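# Insert loose contact into housing cavity until it latches

## Task

Slide the loose contact fully into the housing's vacant cavity, oriented so its red notched face points toward the red side of the housing, and push until it clicks into its latched position.

## Robot and tools

Robot: two six-joint arms, left_arm and right_arm. left_arm carries a five-finger left hand and right_arm a right hand (mirror images). Base positions in the scene frame: left_arm (-0.021, +0.433, 0) m, right_arm (-0.053, -0.356, 0) m, both turned almost not at all about z. Scene frame: origin at table height between the arms, +z up, +x out over the table, left_arm on +y. Camera sides in images do not match arm names.

Hand point: a point fixed to each palm, about 0.05 m in front of it and 0.15 m from the wrist flange. Its +z runs along the straight fingers, +y out of the palm, +x across the palm (away from the thumb on the right hand, toward it on the left). Straight fingertips reach 0.06 to 0.07 m past the point along +z and sit 0.06 m behind it along -y. A wrist bracket on the little-finger side and the wrist itself (hanging up to 0.11 m below with palm down) can strike the table or parts.

Row layout (used by execute_actions and move): one flat list of 28 numbers covering both arms, each in [-1, 1]. Order: left dx, dy, dz, rx, ry, rz; left grasp a, b, c, then 0, 0, 0; left force_limit, speed; then the same 14 for the right arm. The six pose numbers are an offset, not a pose: they are measured from that arm's Hand target at the start of the action or move, along the Hand target's own axes. 1.0 equals 0.6 m of travel or 180 degrees; rx, ry, rz form one rotation vector. All six at 0 re-requests the current Hand target. Every row in an action counts from the same start, so repeating an offset in a new call moves further. Orientation commands are clipped to 32 degrees from the measured orientation each step.

Hand numbers: write only three grasp numbers a, b, c (each -1 to +1) in the first three hand slots and exactly 0 in the other three. All zero is a fully open hand. a curls index and middle and bends the thumb; b curls ring and little; c swings the thumb in front of the palm. With c=1 and a around 0.5 to 0.75, index and thumb tips meet near the hand point, good for pinching small parts. force_limit runs from about 0 N at -1 to 10 N at +1 (15 N for thumb motors); speed rises from near zero at -1 to full at +0.48 and above. For a soft grip close slowly (speed -0.94 or less). To keep a hand unchanged, resend its last grasp numbers and its last two settings. Results report hand_measured, hand_stopped_by (moving, target, force, stalled, fault) and hand_load_n, one value per motor; a vanishing load means the grip was lost.

Tools:
execute_actions(actions, cameras): actions is a list of actions; each is up to 15 rows run at 1/30 s each, the last row held if fewer. An empty list returns images from all cameras.
move(target, speed, blend, stop_force, zero, blocking, cameras): straight-line motion of each hand point to one row or a list of up to 15 rows, all offsets counted from the same Hand targets. speed in m/s, 0.002 to 3.6, default 0.25 (turns up to twice that in rad/s). blend in m rounds corners in a list. stop_force, 3 to 120 N, ends an arm's path once its wrist sensor feels that much push against its motion; use it slowly when pressing into the housing, and omit it when backing away from contact. zero (default true) re-zeros before the move. blocking=false returns early but cannot be combined with stop_force. The result ends with a move: line such as done, off_target, moving, held or fault, plus limits (paced, held).
wait(seconds 0 to 10), stop() to brake a running move, zoom_image(camera, region [x0,y0,x1,y1], at most 504 by 504 px), show_instructions() for the reference images, zero_wrist_force(arm), finished_scene() to end for good.
Cameras: cam_head_left, cam_head_right, cam_high, cam_low, cam_left_wrist, cam_right_wrist, each 896x504.

Results: end_effector_position (m), quat_wxyz and velocities are given in each arm's own base frame. Hand target is the last commanded pose after clipping; the hand often stops a bit short, so add the missing distance as a new offset. Wrist force and torque are in the end effector axes, with a third line showing the peak since the last report. Joint positions, torques and motor temperatures also appear.

Cautions: arms are stiff; aiming even slightly beyond a firm surface can trigger a fault stop (about 150 N net force or a joint torque limit, wrist joints 25.4 N m), freezing that arm for 10 s. Motors that get too hot (85 °C) lock the arm for 30 to 60 s. Keep the arms from pressing or hitting each other; the clearance check is not fully reliable. Do not route a path near an arm's own base. Avoid dropping the contact, releasing it while it moves, slamming, or pushing hard; nothing may end up off the table. Small random nudges may shift loose parts, so check the cameras before inserting and confirm latching before finishing.

Each tool is called after "Call:" by a JSON object that holds its "name" and its "arguments", one argument or row to a line.

Reference images:

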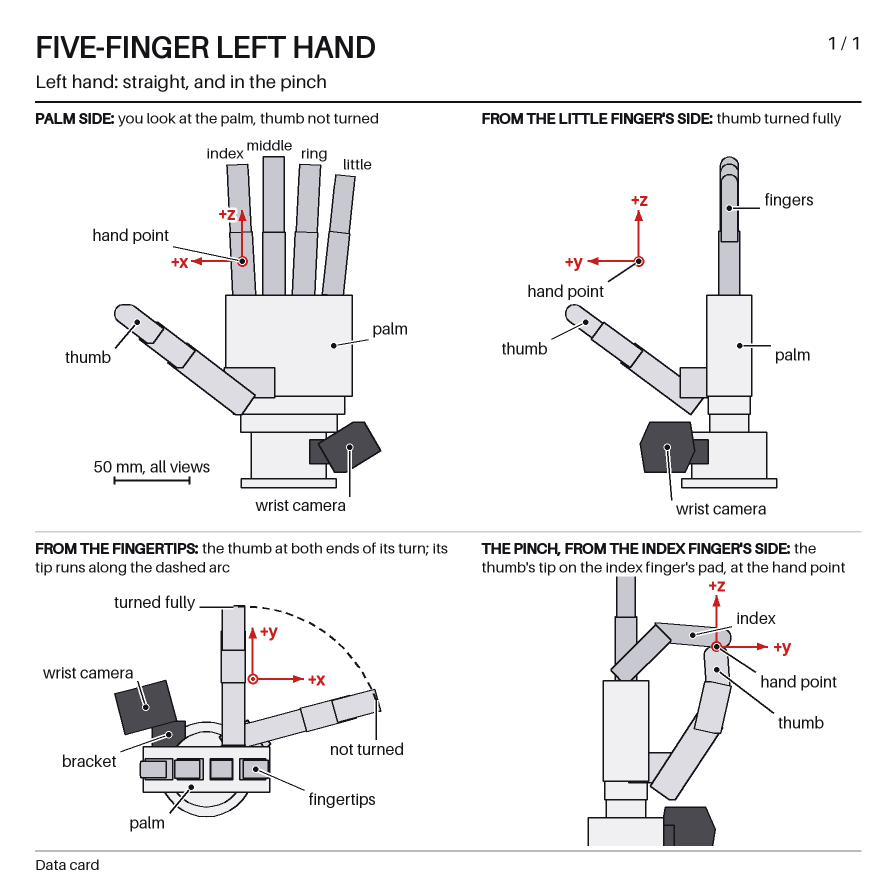

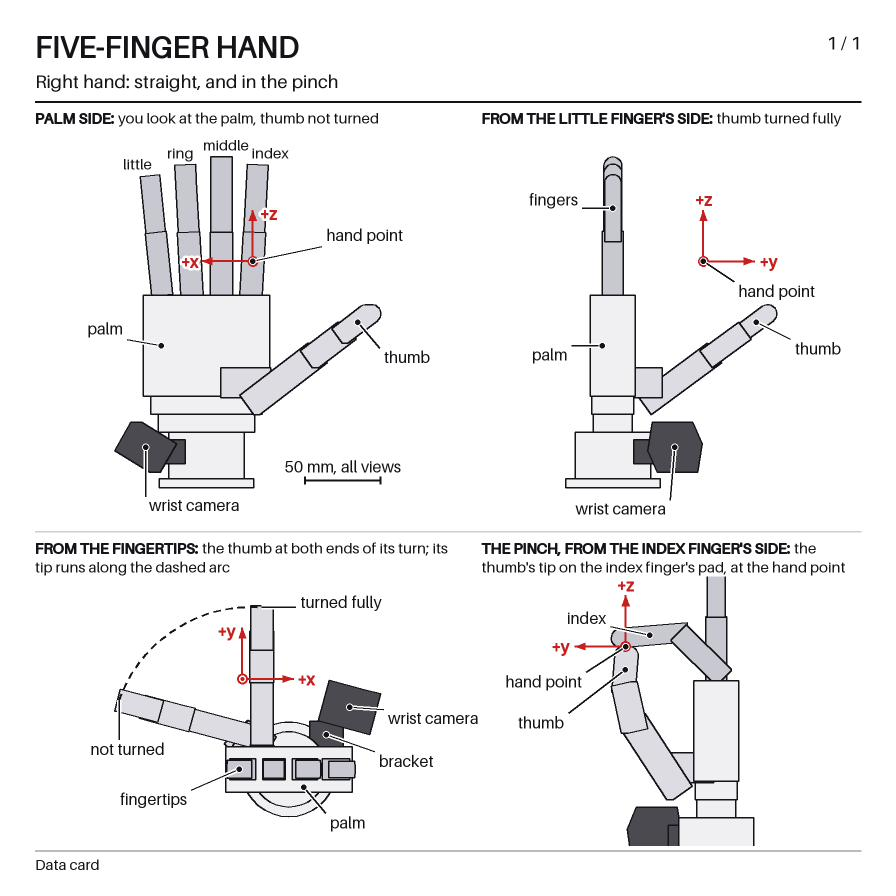

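## Session

Call:
{"name": "execute_actions", "arguments": {
  "actions": [],
  "cameras": ["all"]
}}

Scene clock: 0.00 s.
left_arm: end_effector_position=(+0.5118, +0.2848, +0.2785) hand_measured=(+1.000, +1.000, +1.000, +1.000, +1.000, +1.000) hand_load_n=(-0.5, +0.0, +0.0, +0.0, +0.0, +0.0) hand_stopped_by=(target, target, target, target, target, target) hand_force_limit=0.00 hand_speed=-0.80 end_effector_quat_wxyz=(-0.063, +0.794, -0.581, +0.166) | right_arm: end_effector_position=(+0.7112, +0.3070, +0.2596) hand_measured=(+1.000, +1.000, +1.000, +1.000, +1.000, +1.000) hand_load_n=(+0.0, +0.0, +0.0, +0.0, +0.0, +0.0) hand_stopped_by=(target, target, target, target, target, target) hand_force_limit=0.00 hand_speed=-0.80 end_effector_quat_wxyz=(+0.109, +0.397, +0.909, +0.067)
Joint positions: left_arm=[4.013 -2.319 -0.653 1.556 -1.248 3.681] | right_arm=[0.239 -0.573 0.27 1.618 1.595 -0.51]
Joint velocities: within noise
Joint torques (N m): no reading
Motor temperatures (°C): left_arm=[27 30 35 33 38 33] | right_arm=[31 30 32 34 36 34]
Wrist force (N): no reading
Wrist torque (N m): no reading
Wrist force, peak (N): no reading
Hand target: left_arm +0.5118, +0.2848, +0.2785; -0.063, +0.794, -0.581, +0.166 | right_arm +0.7112, +0.3070, +0.2596; +0.109, +0.397, +0.909, +0.067

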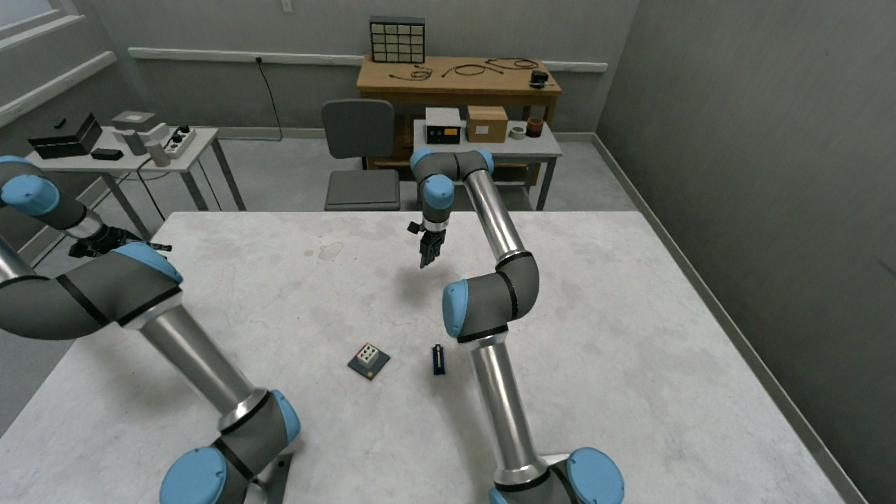

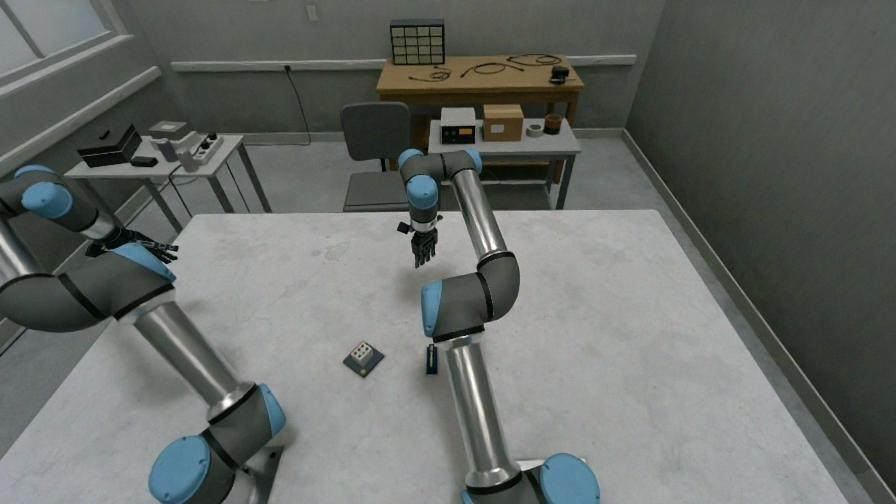

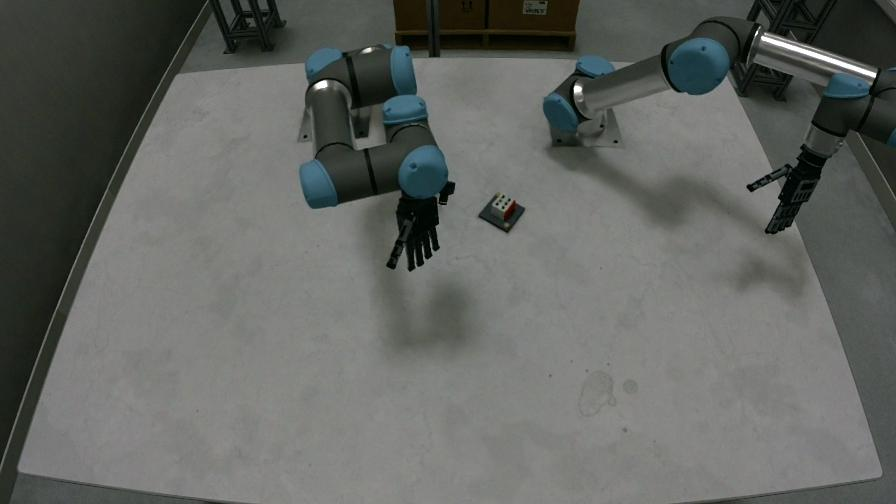

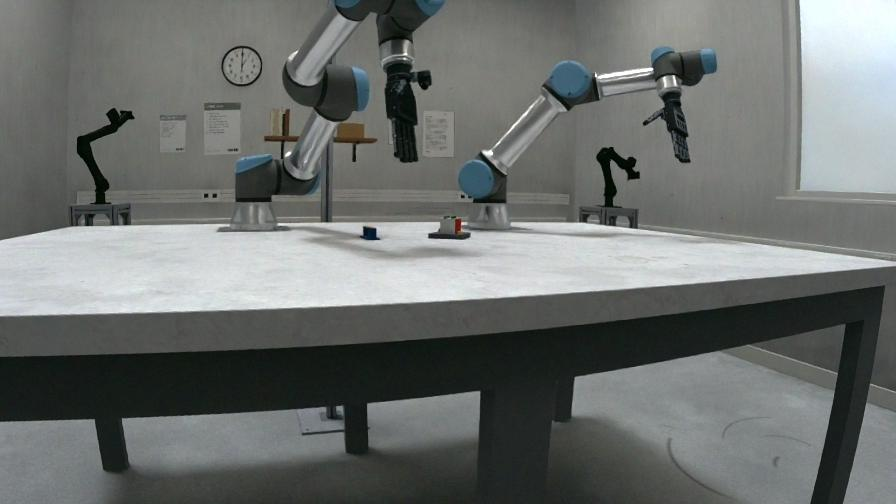

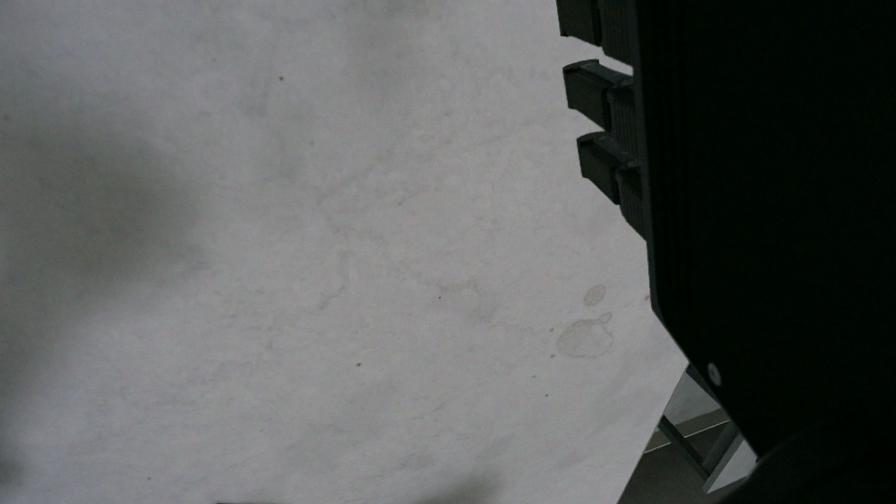

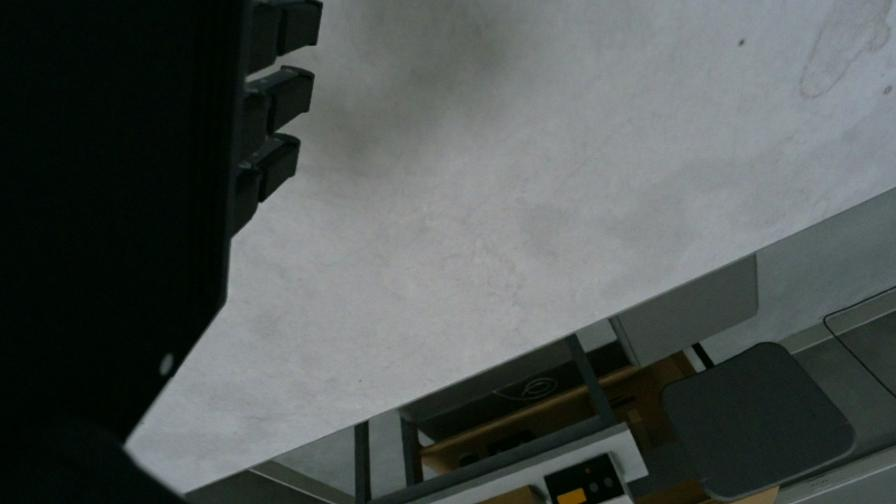

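Call:
{"name": "zoom_image", "arguments": {
  "camera": "cam_head_left",
  "region": [330, 330, 460, 390]
}}

Call:
{"name": "zoom_image", "arguments": {
  "camera": "cam_head_right",
  "region": [330, 330, 460, 390]
}}

Call:
{"name": "zoom_image", "arguments": {
  "camera": "cam_low",
  "region": [340, 205, 500, 250]
}}

Call:
{"name": "zoom_image", "arguments": {
  "camera": "cam_high",
  "region": [430, 170, 550, 250]
}}

Scaled by 3.877.

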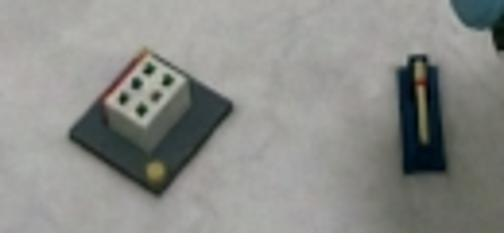

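Scaled by 3.877.

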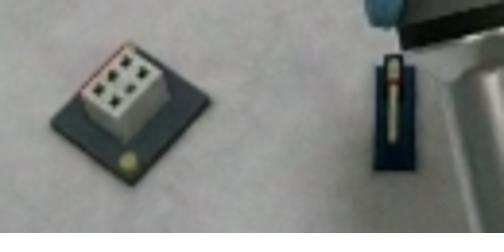

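Scaled by 3.150.

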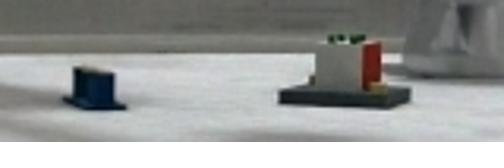

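Scaled by 4.200.

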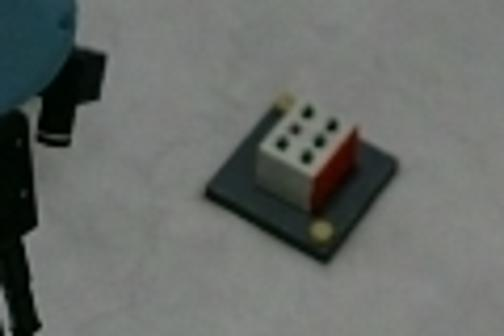

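Call:
{"name": "zoom_image", "arguments": {
  "camera": "cam_head_left",
  "region": [150, 380, 350, 504]
}}

Call:
{"name": "zoom_image", "arguments": {
  "camera": "cam_head_left",
  "region": [440, 380, 640, 504]
}}

Call:
{"name": "zoom_image", "arguments": {
  "camera": "cam_high",
  "region": [280, 30, 680, 260]
}}

Call:
{"name": "zoom_image", "arguments": {
  "camera": "cam_high",
  "region": [380, 160, 480, 290]
}}

Scaled by 2.520.

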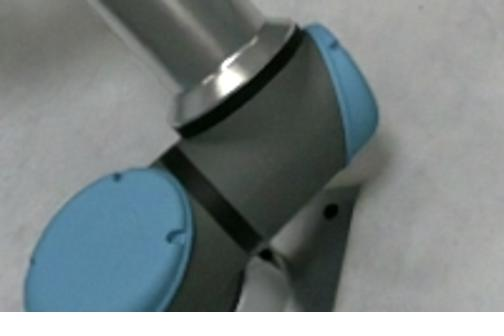

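Scaled by 2.520.

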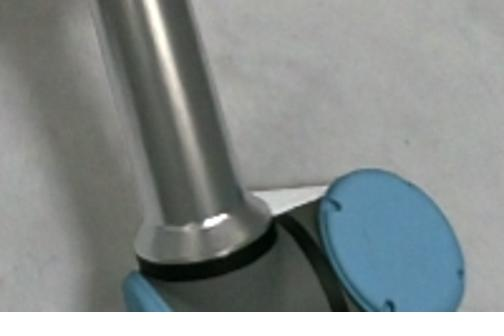

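Scaled by 1.260.

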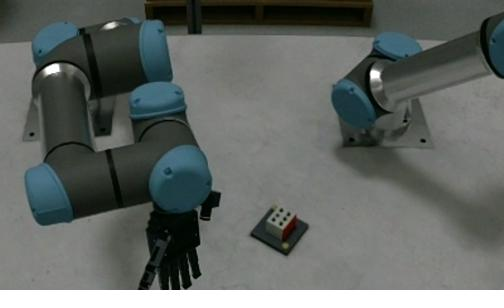

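Scaled by 3.877.

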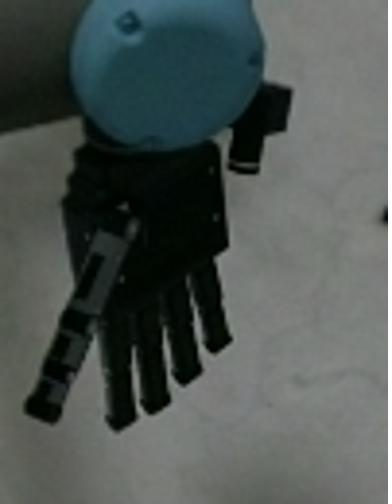

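Call:
{"name": "zoom_image", "arguments": {
  "camera": "cam_head_left",
  "region": [395, 210, 475, 290]
}}

Call:
{"name": "zoom_image", "arguments": {
  "camera": "cam_head_right",
  "region": [385, 210, 465, 290]
}}

Call:
{"name": "zoom_image", "arguments": {
  "camera": "cam_head_left",
  "region": [50, 200, 190, 280]
}}

Call:
{"name": "zoom_image", "arguments": {
  "camera": "cam_high",
  "region": [740, 110, 860, 240]
}}

Scaled by 6.300.

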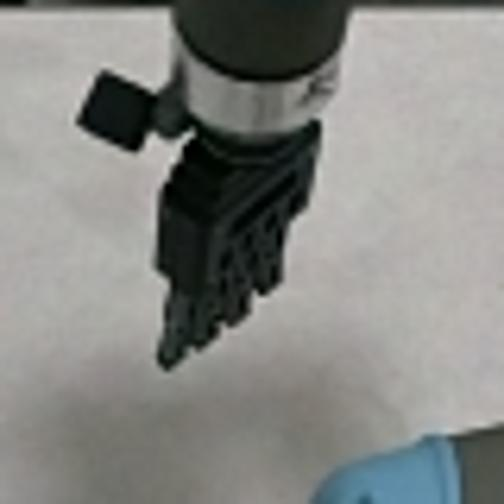

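Scaled by 6.300.

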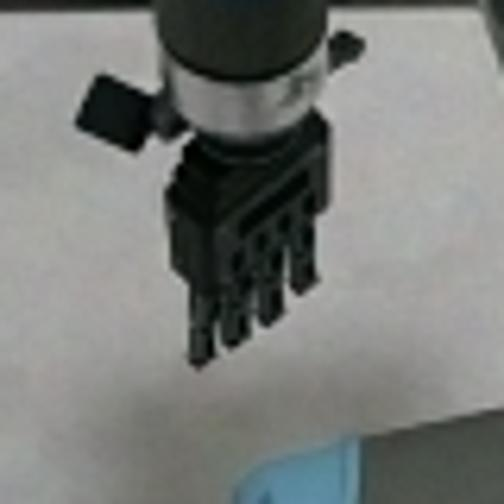

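Scaled by 3.600.

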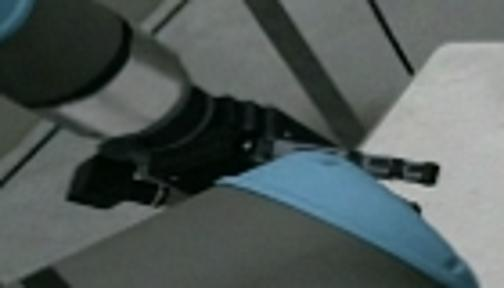

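Scaled by 3.877.

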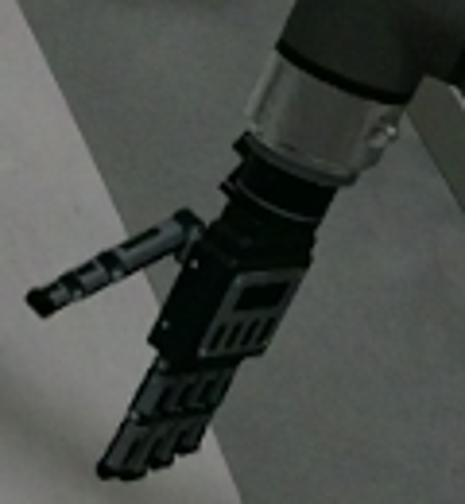

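Call:
{"name": "move", "arguments": {
  "target": [0,0,0,0,0,0, 0,0,0,0,0,0, 0,-0.8, 0.258,-0.314,-0.21,0.067,0.0467,0, 0,0,0,0,0,0, 0,-0.8],
  "speed": 0.35,
  "cameras": ["all"]
}}

Scene clock: 12.70 s.
left_arm: end_effector_position=(+0.5118, +0.2848, +0.2785) hand_measured=(+1.000, +1.000, +1.000, +1.000, +1.000, +1.000) hand_load_n=(+0.0, +0.0, +0.0, +0.0, +0.0, +0.0) hand_stopped_by=(target, target, target, target, target, target) hand_force_limit=0.00 hand_speed=-0.80 end_effector_quat_wxyz=(-0.063, +0.794, -0.581, +0.166) | right_arm: end_effector_position=(+0.4441, +0.2894, +0.3196) hand_measured=(+1.000, +1.000, +1.000, +1.000, +1.000, +1.000) hand_load_n=(+0.0, +0.0, +0.0, +0.0, +0.0, +0.0) hand_stopped_by=(target, target, target, target, target, target) hand_force_limit=0.00 hand_speed=-0.80 end_effector_quat_wxyz=(+0.000, +0.400, +0.916, +0.001)
Joint positions: left_arm=[4.013 -2.319 -0.653 1.556 -1.248 3.681] | right_arm=[0.33 -1.2 1.172 1.599 1.57 -0.417]
Joint torques (N m): left_arm=[-0.36 50.96 18 -2.2 0.57 -0.04] | right_arm=[-13.89 -41.64 -10.64 2.2 1.19 -0.68]
Wrist force (N): left_arm=[-0.3 0.1 0.0] | right_arm=[-0.1 0.7 0.1]
Wrist torque (N m): left_arm=[0.01 0.04 -0.02] | right_arm=[0.04 -0.01 0.12]
Wrist force, peak (N): left_arm=[0.1 -0.1 0.4] | right_arm=[-1.2 1.3 1.3]
Hand target: left_arm +0.5118, +0.2848, +0.2785; -0.063, +0.794, -0.581, +0.166 | right_arm +0.4440, +0.2893, +0.3197; +0.000, +0.400, +0.916, +0.001
Off the commanded pose: left_arm 0.000 m, 0 deg | right_arm 0.000 m, 0 deg.
move: done

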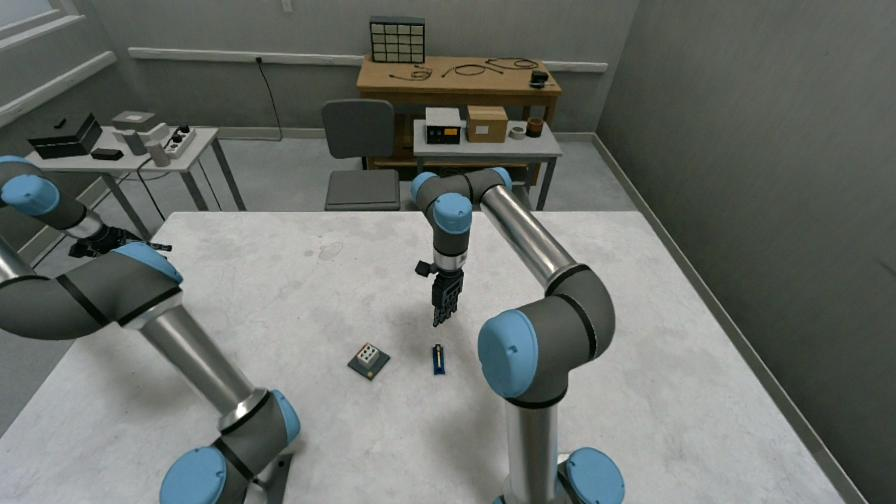

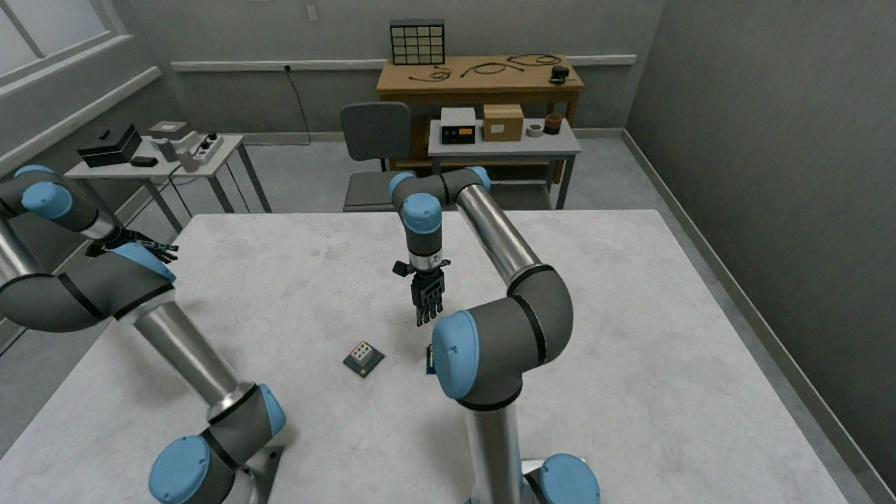

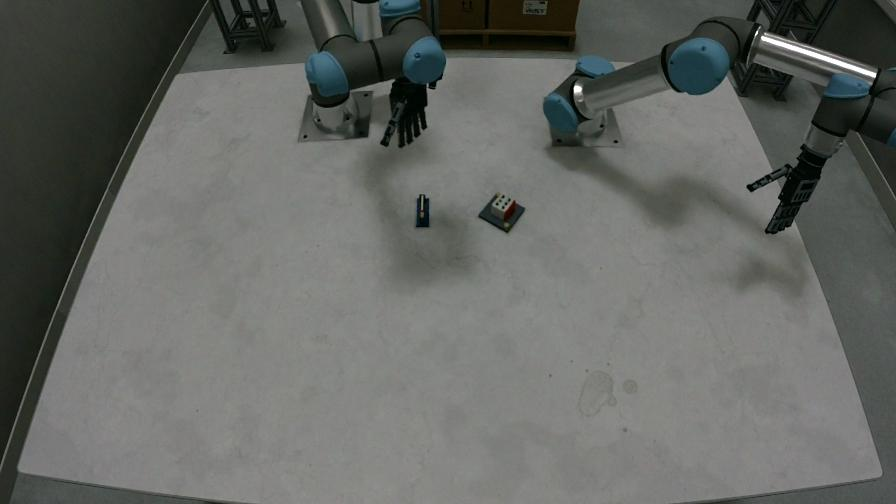

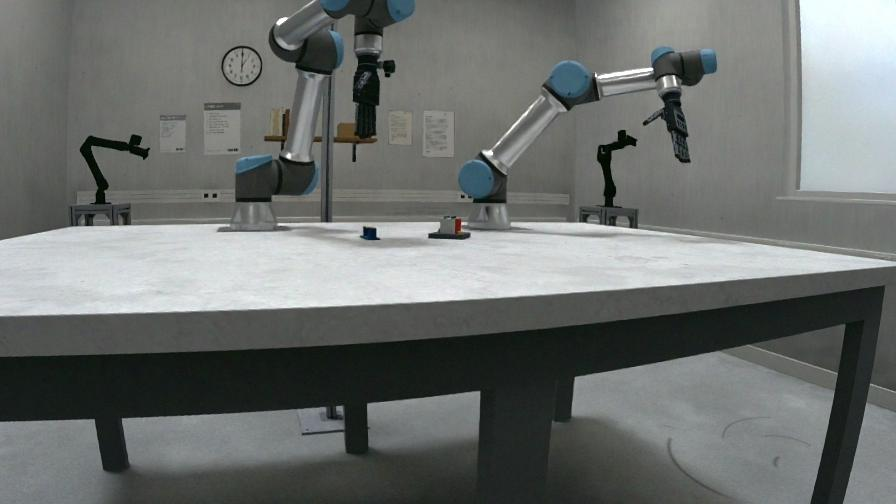

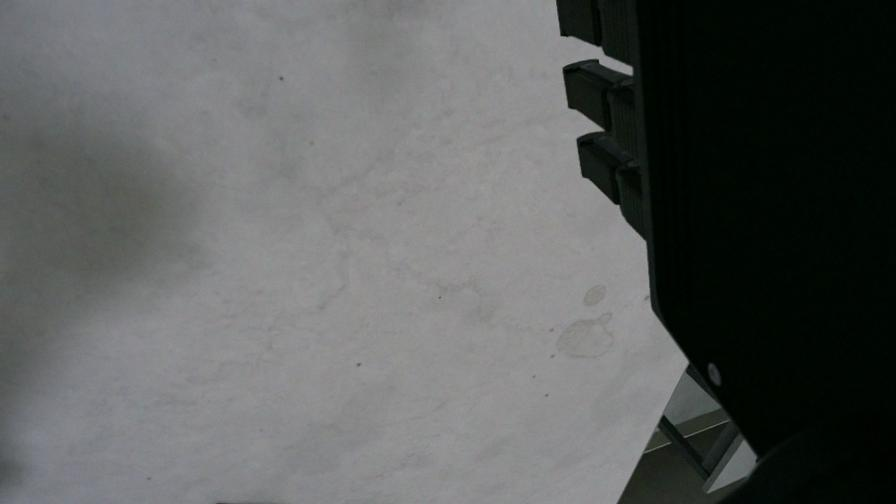

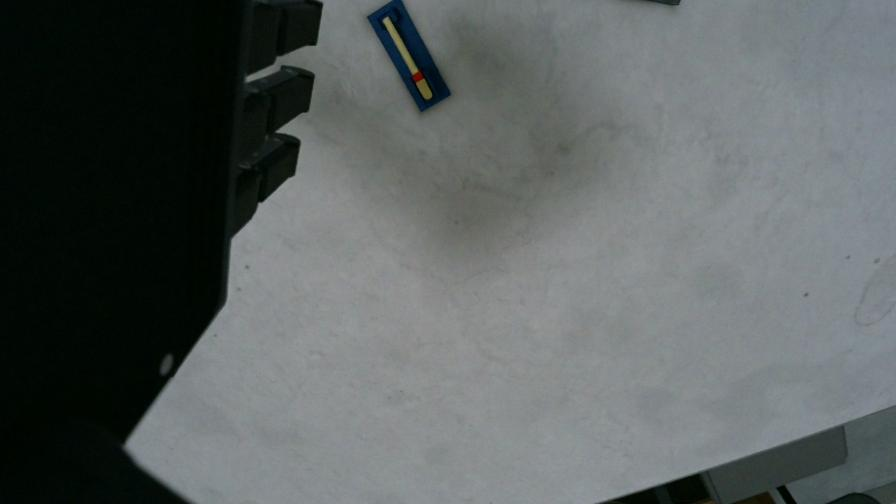

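Call:
{"name": "zoom_image", "arguments": {
  "camera": "cam_right_wrist",
  "region": [350, 0, 470, 120]
}}

Call:
{"name": "zoom_image", "arguments": {
  "camera": "cam_high",
  "region": [400, 180, 440, 240]
}}

Call:
{"name": "zoom_image", "arguments": {
  "camera": "cam_high",
  "region": [470, 180, 535, 240]
}}

Call:
{"name": "zoom_image", "arguments": {
  "camera": "cam_low",
  "region": [350, 210, 390, 250]
}}

Call:
{"name": "zoom_image", "arguments": {
  "camera": "cam_head_left",
  "region": [420, 330, 460, 380]
}}

Call:
{"name": "zoom_image", "arguments": {
  "camera": "cam_head_left",
  "region": [340, 330, 400, 390]
}}

Scaled by 4.200.

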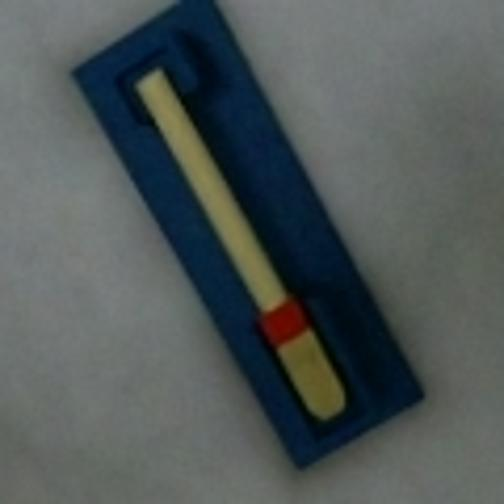

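Scaled by 8.400.

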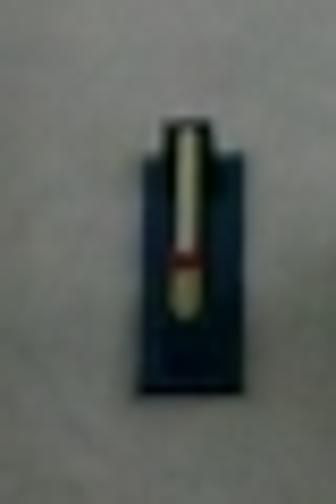

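Scaled by 7.754.

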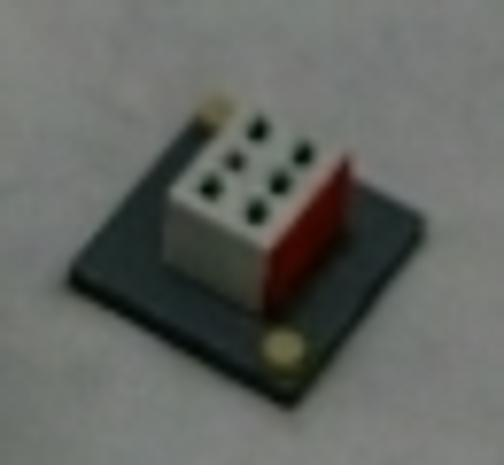

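Scaled by 12.600.

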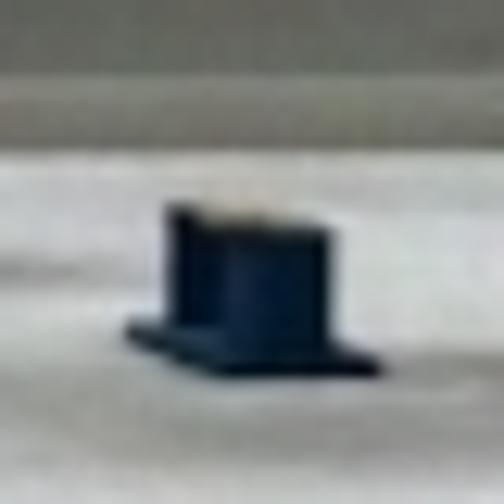

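Scaled by 10.080.

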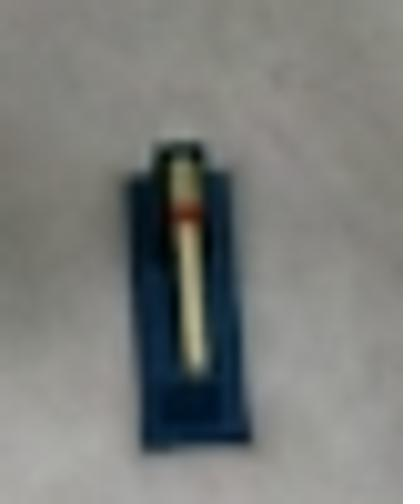

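Scaled by 8.400.

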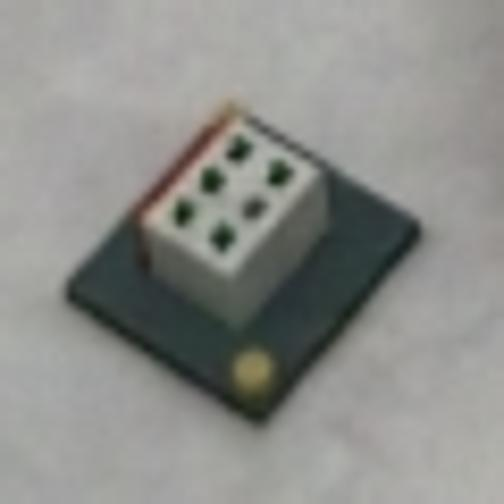

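Call:
{"name": "move", "arguments": {
  "target": [0,0,0,0,0,0, 0,0,0,0,0,0, 0,-0.8, 0.23,-0.098,0.133,0,0,0, 0,0,0,0,0,0, 0,-0.8],
  "speed": 0.35,
  "cameras": ["cam_right_wrist","cam_head_left","cam_high","cam_low"]
}}

Scene clock: 16.37 s.
left_arm: end_effector_position=(+0.5118, +0.2848, +0.2785) hand_measured=(+1.000, +1.000, +1.000, +1.000, +1.000, +1.000) hand_load_n=(+0.0, +0.0, +0.0, +0.0, +0.0, +0.0) hand_stopped_by=(target, target, target, target, target, target) hand_force_limit=0.00 hand_speed=-0.80 end_effector_quat_wxyz=(-0.063, +0.794, -0.581, +0.166) | right_arm: end_effector_position=(+0.3072, +0.3507, +0.2400) hand_measured=(+1.000, +1.000, +1.000, +1.000, +1.000, +1.000) hand_load_n=(+0.0, +0.0, +0.0, +0.0, +0.0, +0.0) hand_stopped_by=(target, target, target, target, target, target) hand_force_limit=0.00 hand_speed=-0.80 end_effector_quat_wxyz=(+0.000, +0.400, +0.916, +0.000)
Joint positions: left_arm=[4.013 -2.319 -0.653 1.556 -1.248 3.681] | right_arm=[0.611 -1.32 1.536 1.354 1.57 -0.136]
Joint torques (N m): left_arm=[0.39 51.16 18.02 -2.36 0.48 0.09] | right_arm=[11.16 -29.53 -11.57 0.54 -1.31 1.6]
Wrist force (N): left_arm=[-0.3 -0.1 0.1] | right_arm=[-0.1 0.6 0.0]
Wrist torque (N m): left_arm=[-0.03 0.06 -0.02] | right_arm=[0.06 0.00 0.12]
Wrist force, peak (N): left_arm=[-0.1 -0.3 -0.5] | right_arm=[-2.1 1.6 -1.0]
Hand target: left_arm +0.5118, +0.2848, +0.2785; -0.063, +0.794, -0.581, +0.166 | right_arm +0.3071, +0.3507, +0.2399; +0.000, +0.400, +0.916, +0.001
Off the commanded pose: left_arm 0.000 m, 0 deg | right_arm 0.000 m, 0 deg.
move: done
Images, in order (width x height): cam_head_left 896x504, cam_high 896x504, cam_low 896x504, cam_right_wrist 896x504.

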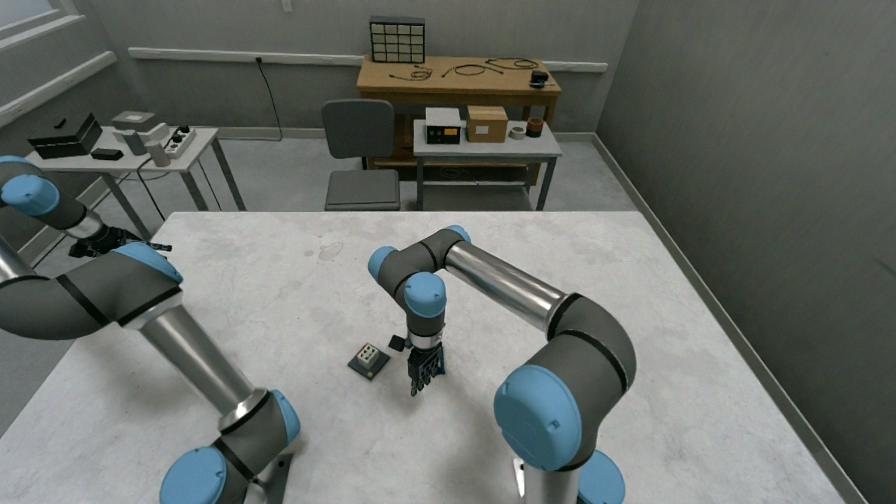

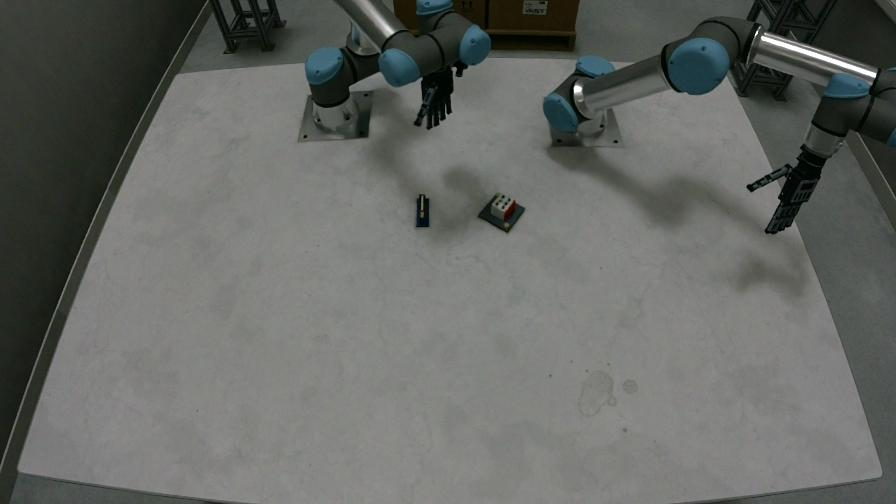

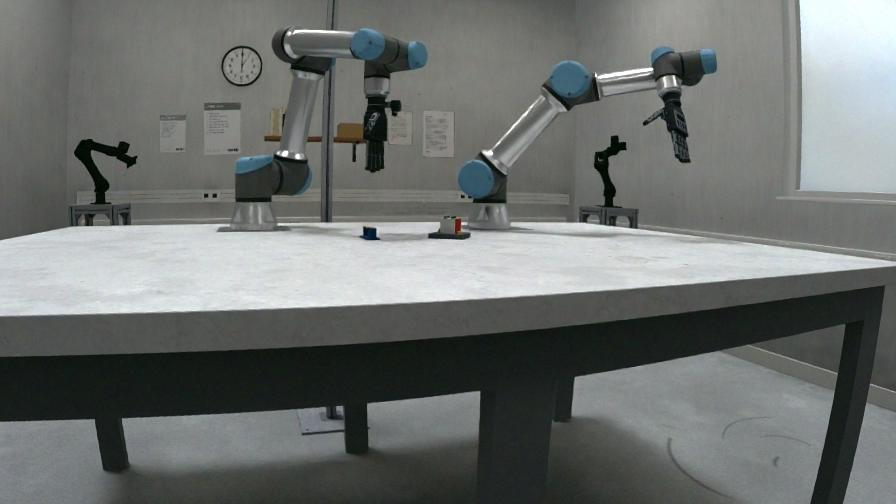

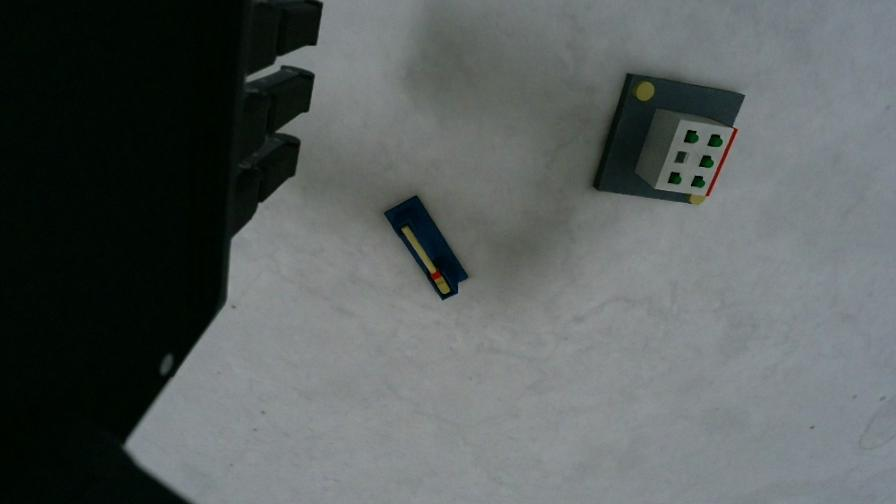

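Call:
{"name": "zoom_image", "arguments": {
  "camera": "cam_right_wrist",
  "region": [370, 180, 490, 310]
}}

Call:
{"name": "zoom_image", "arguments": {
  "camera": "cam_right_wrist",
  "region": [590, 60, 760, 220]
}}

Call:
{"name": "zoom_image", "arguments": {
  "camera": "cam_right_wrist",
  "region": [640, 100, 750, 210]
}}

Scaled by 3.877.

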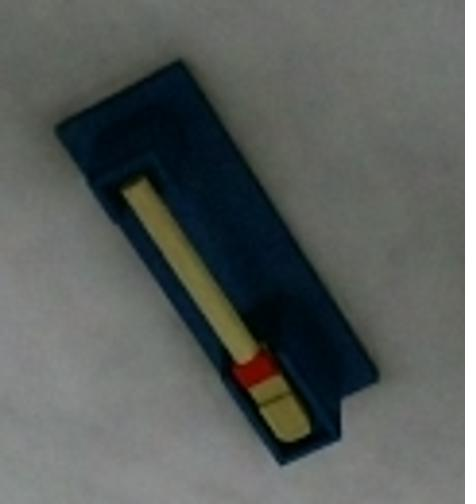

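Scaled by 2.965.

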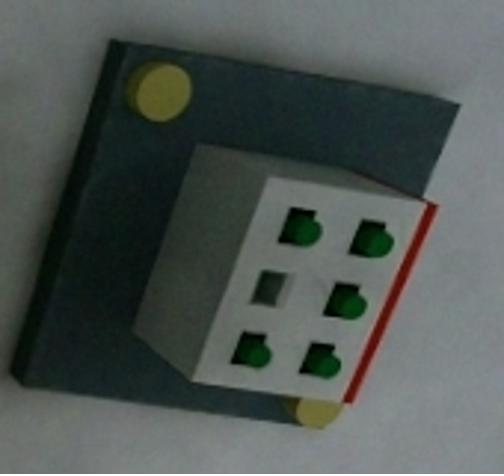

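Scaled by 4.582.

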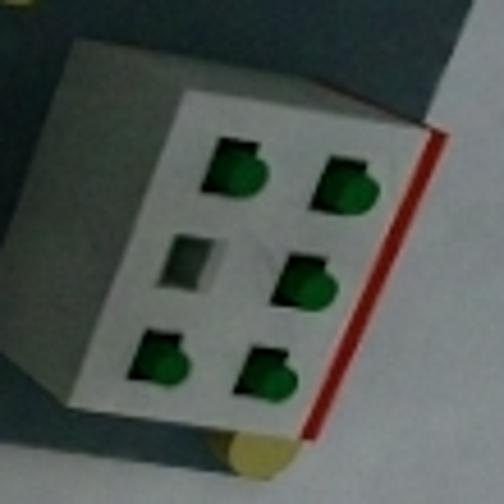

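Call:
{"name": "move", "arguments": {
  "target": [0,0,0,0,0,0, 0,0,0,0,0,0, 0,-0.8, -0.094,0.001,0.15,0,0,0, 0,0,0,0,0,0, 0,-0.8],
  "speed": 0.3,
  "cameras": ["cam_right_wrist","cam_low"]
}}

Call:
{"name": "zoom_image", "arguments": {
  "camera": "cam_right_wrist",
  "region": [370, 180, 530, 340]
}}

Scene clock: 24.37 s.
left_arm: end_effector_position=(+0.5118, +0.2848, +0.2785) hand_measured=(+1.000, +1.000, +1.000, +1.000, +1.000, +1.000) hand_load_n=(+0.0, +0.0, +0.0, +0.0, +0.0, +0.0) hand_stopped_by=(target, target, target, target, target, target) hand_force_limit=0.00 hand_speed=-0.80 end_effector_quat_wxyz=(-0.063, +0.794, -0.581, +0.166) | right_arm: end_effector_position=(+0.3459, +0.3099, +0.1500) hand_measured=(+1.000, +1.000, +1.000, +1.000, +1.000, +1.000) hand_load_n=(-0.5, +0.0, +0.0, +0.0, +0.0, +0.0) hand_stopped_by=(target, target, target, target, target, target) hand_force_limit=0.00 hand_speed=-0.80 end_effector_quat_wxyz=(+0.000, +0.401, +0.916, +0.001)
Joint positions: left_arm=[4.013 -2.319 -0.653 1.556 -1.248 3.681] | right_arm=[0.468 -1.267 1.709 1.128 1.57 -0.278]
Joint torques (N m): left_arm=[0.71 50.65 18.76 -2.18 0.46 -0.07] | right_arm=[-0.62 -26.57 -9.13 0.17 0.09 -1.31]
Wrist force (N): left_arm=[-0.1 0.1 0.0] | right_arm=[-0.5 0.6 -0.2]
Wrist torque (N m): left_arm=[0.01 0.01 -0.01] | right_arm=[0.09 0.07 -0.08]
Wrist force, peak (N): left_arm=[-0.1 -0.1 -0.3] | right_arm=[-1.6 0.7 1.6]
Hand target: left_arm +0.5118, +0.2848, +0.2785; -0.063, +0.794, -0.581, +0.166 | right_arm +0.3459, +0.3099, +0.1499; +0.000, +0.400, +0.916, +0.001
Off the commanded pose: left_arm 0.000 m, 0 deg | right_arm 0.000 m, 0 deg.
move: done
Images, in order (width x height): cam_low 896x504, cam_right_wrist 896x504.

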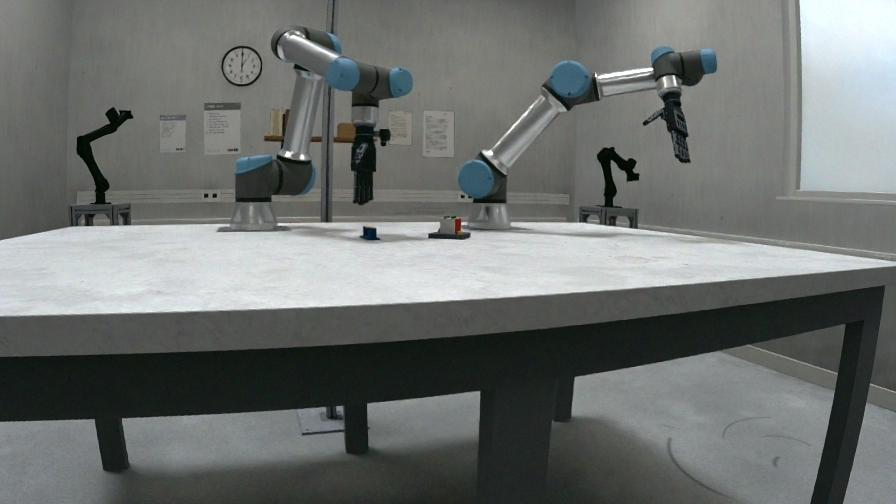

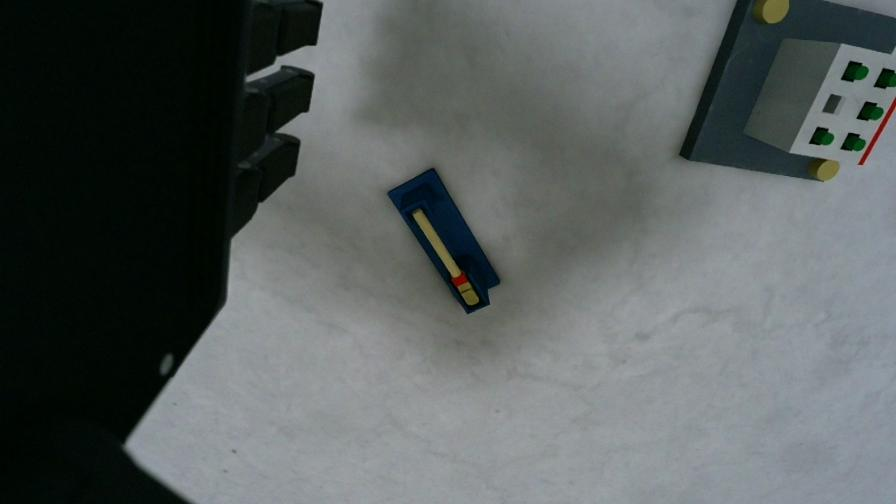

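Scaled by 3.150.

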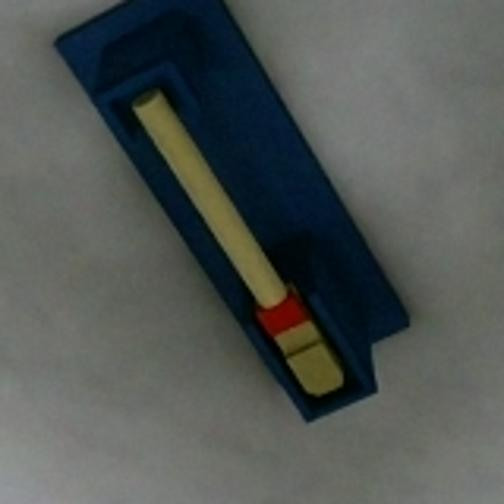

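Call:
{"name": "zoom_image", "arguments": {
  "camera": "cam_right_wrist",
  "region": [740, 20, 896, 190]
}}

Call:
{"name": "zoom_image", "arguments": {
  "camera": "cam_right_wrist",
  "region": [390, 200, 500, 320]
}}

Scaled by 2.965.

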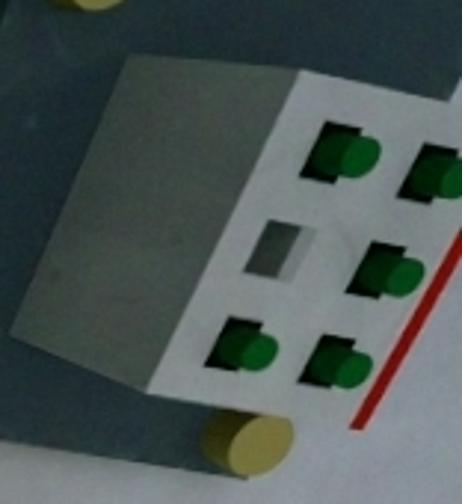

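Scaled by 4.200.

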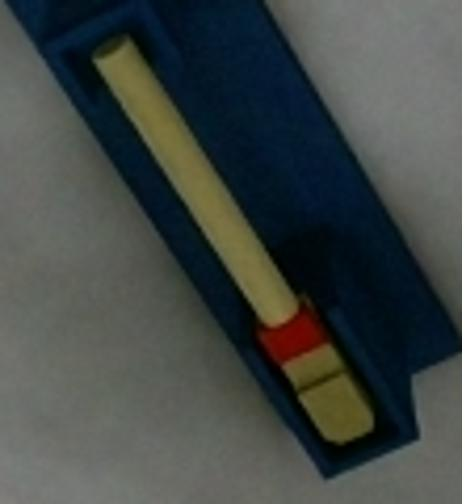

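Call:
{"name": "zoom_image", "arguments": {
  "camera": "cam_low",
  "region": [424, 210, 474, 245]
}}

Call:
{"name": "zoom_image", "arguments": {
  "camera": "cam_low",
  "region": [350, 215, 390, 245]
}}

Scaled by 10.080.

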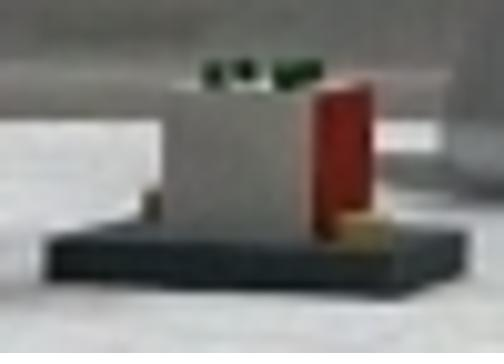

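Scaled by 12.600.

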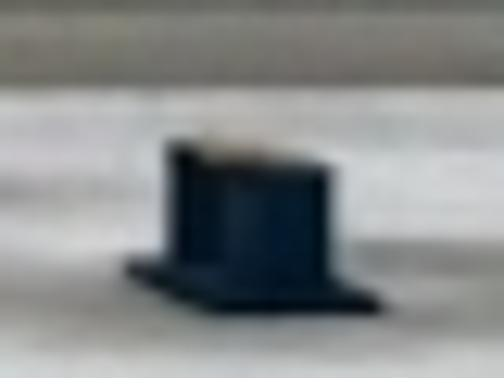

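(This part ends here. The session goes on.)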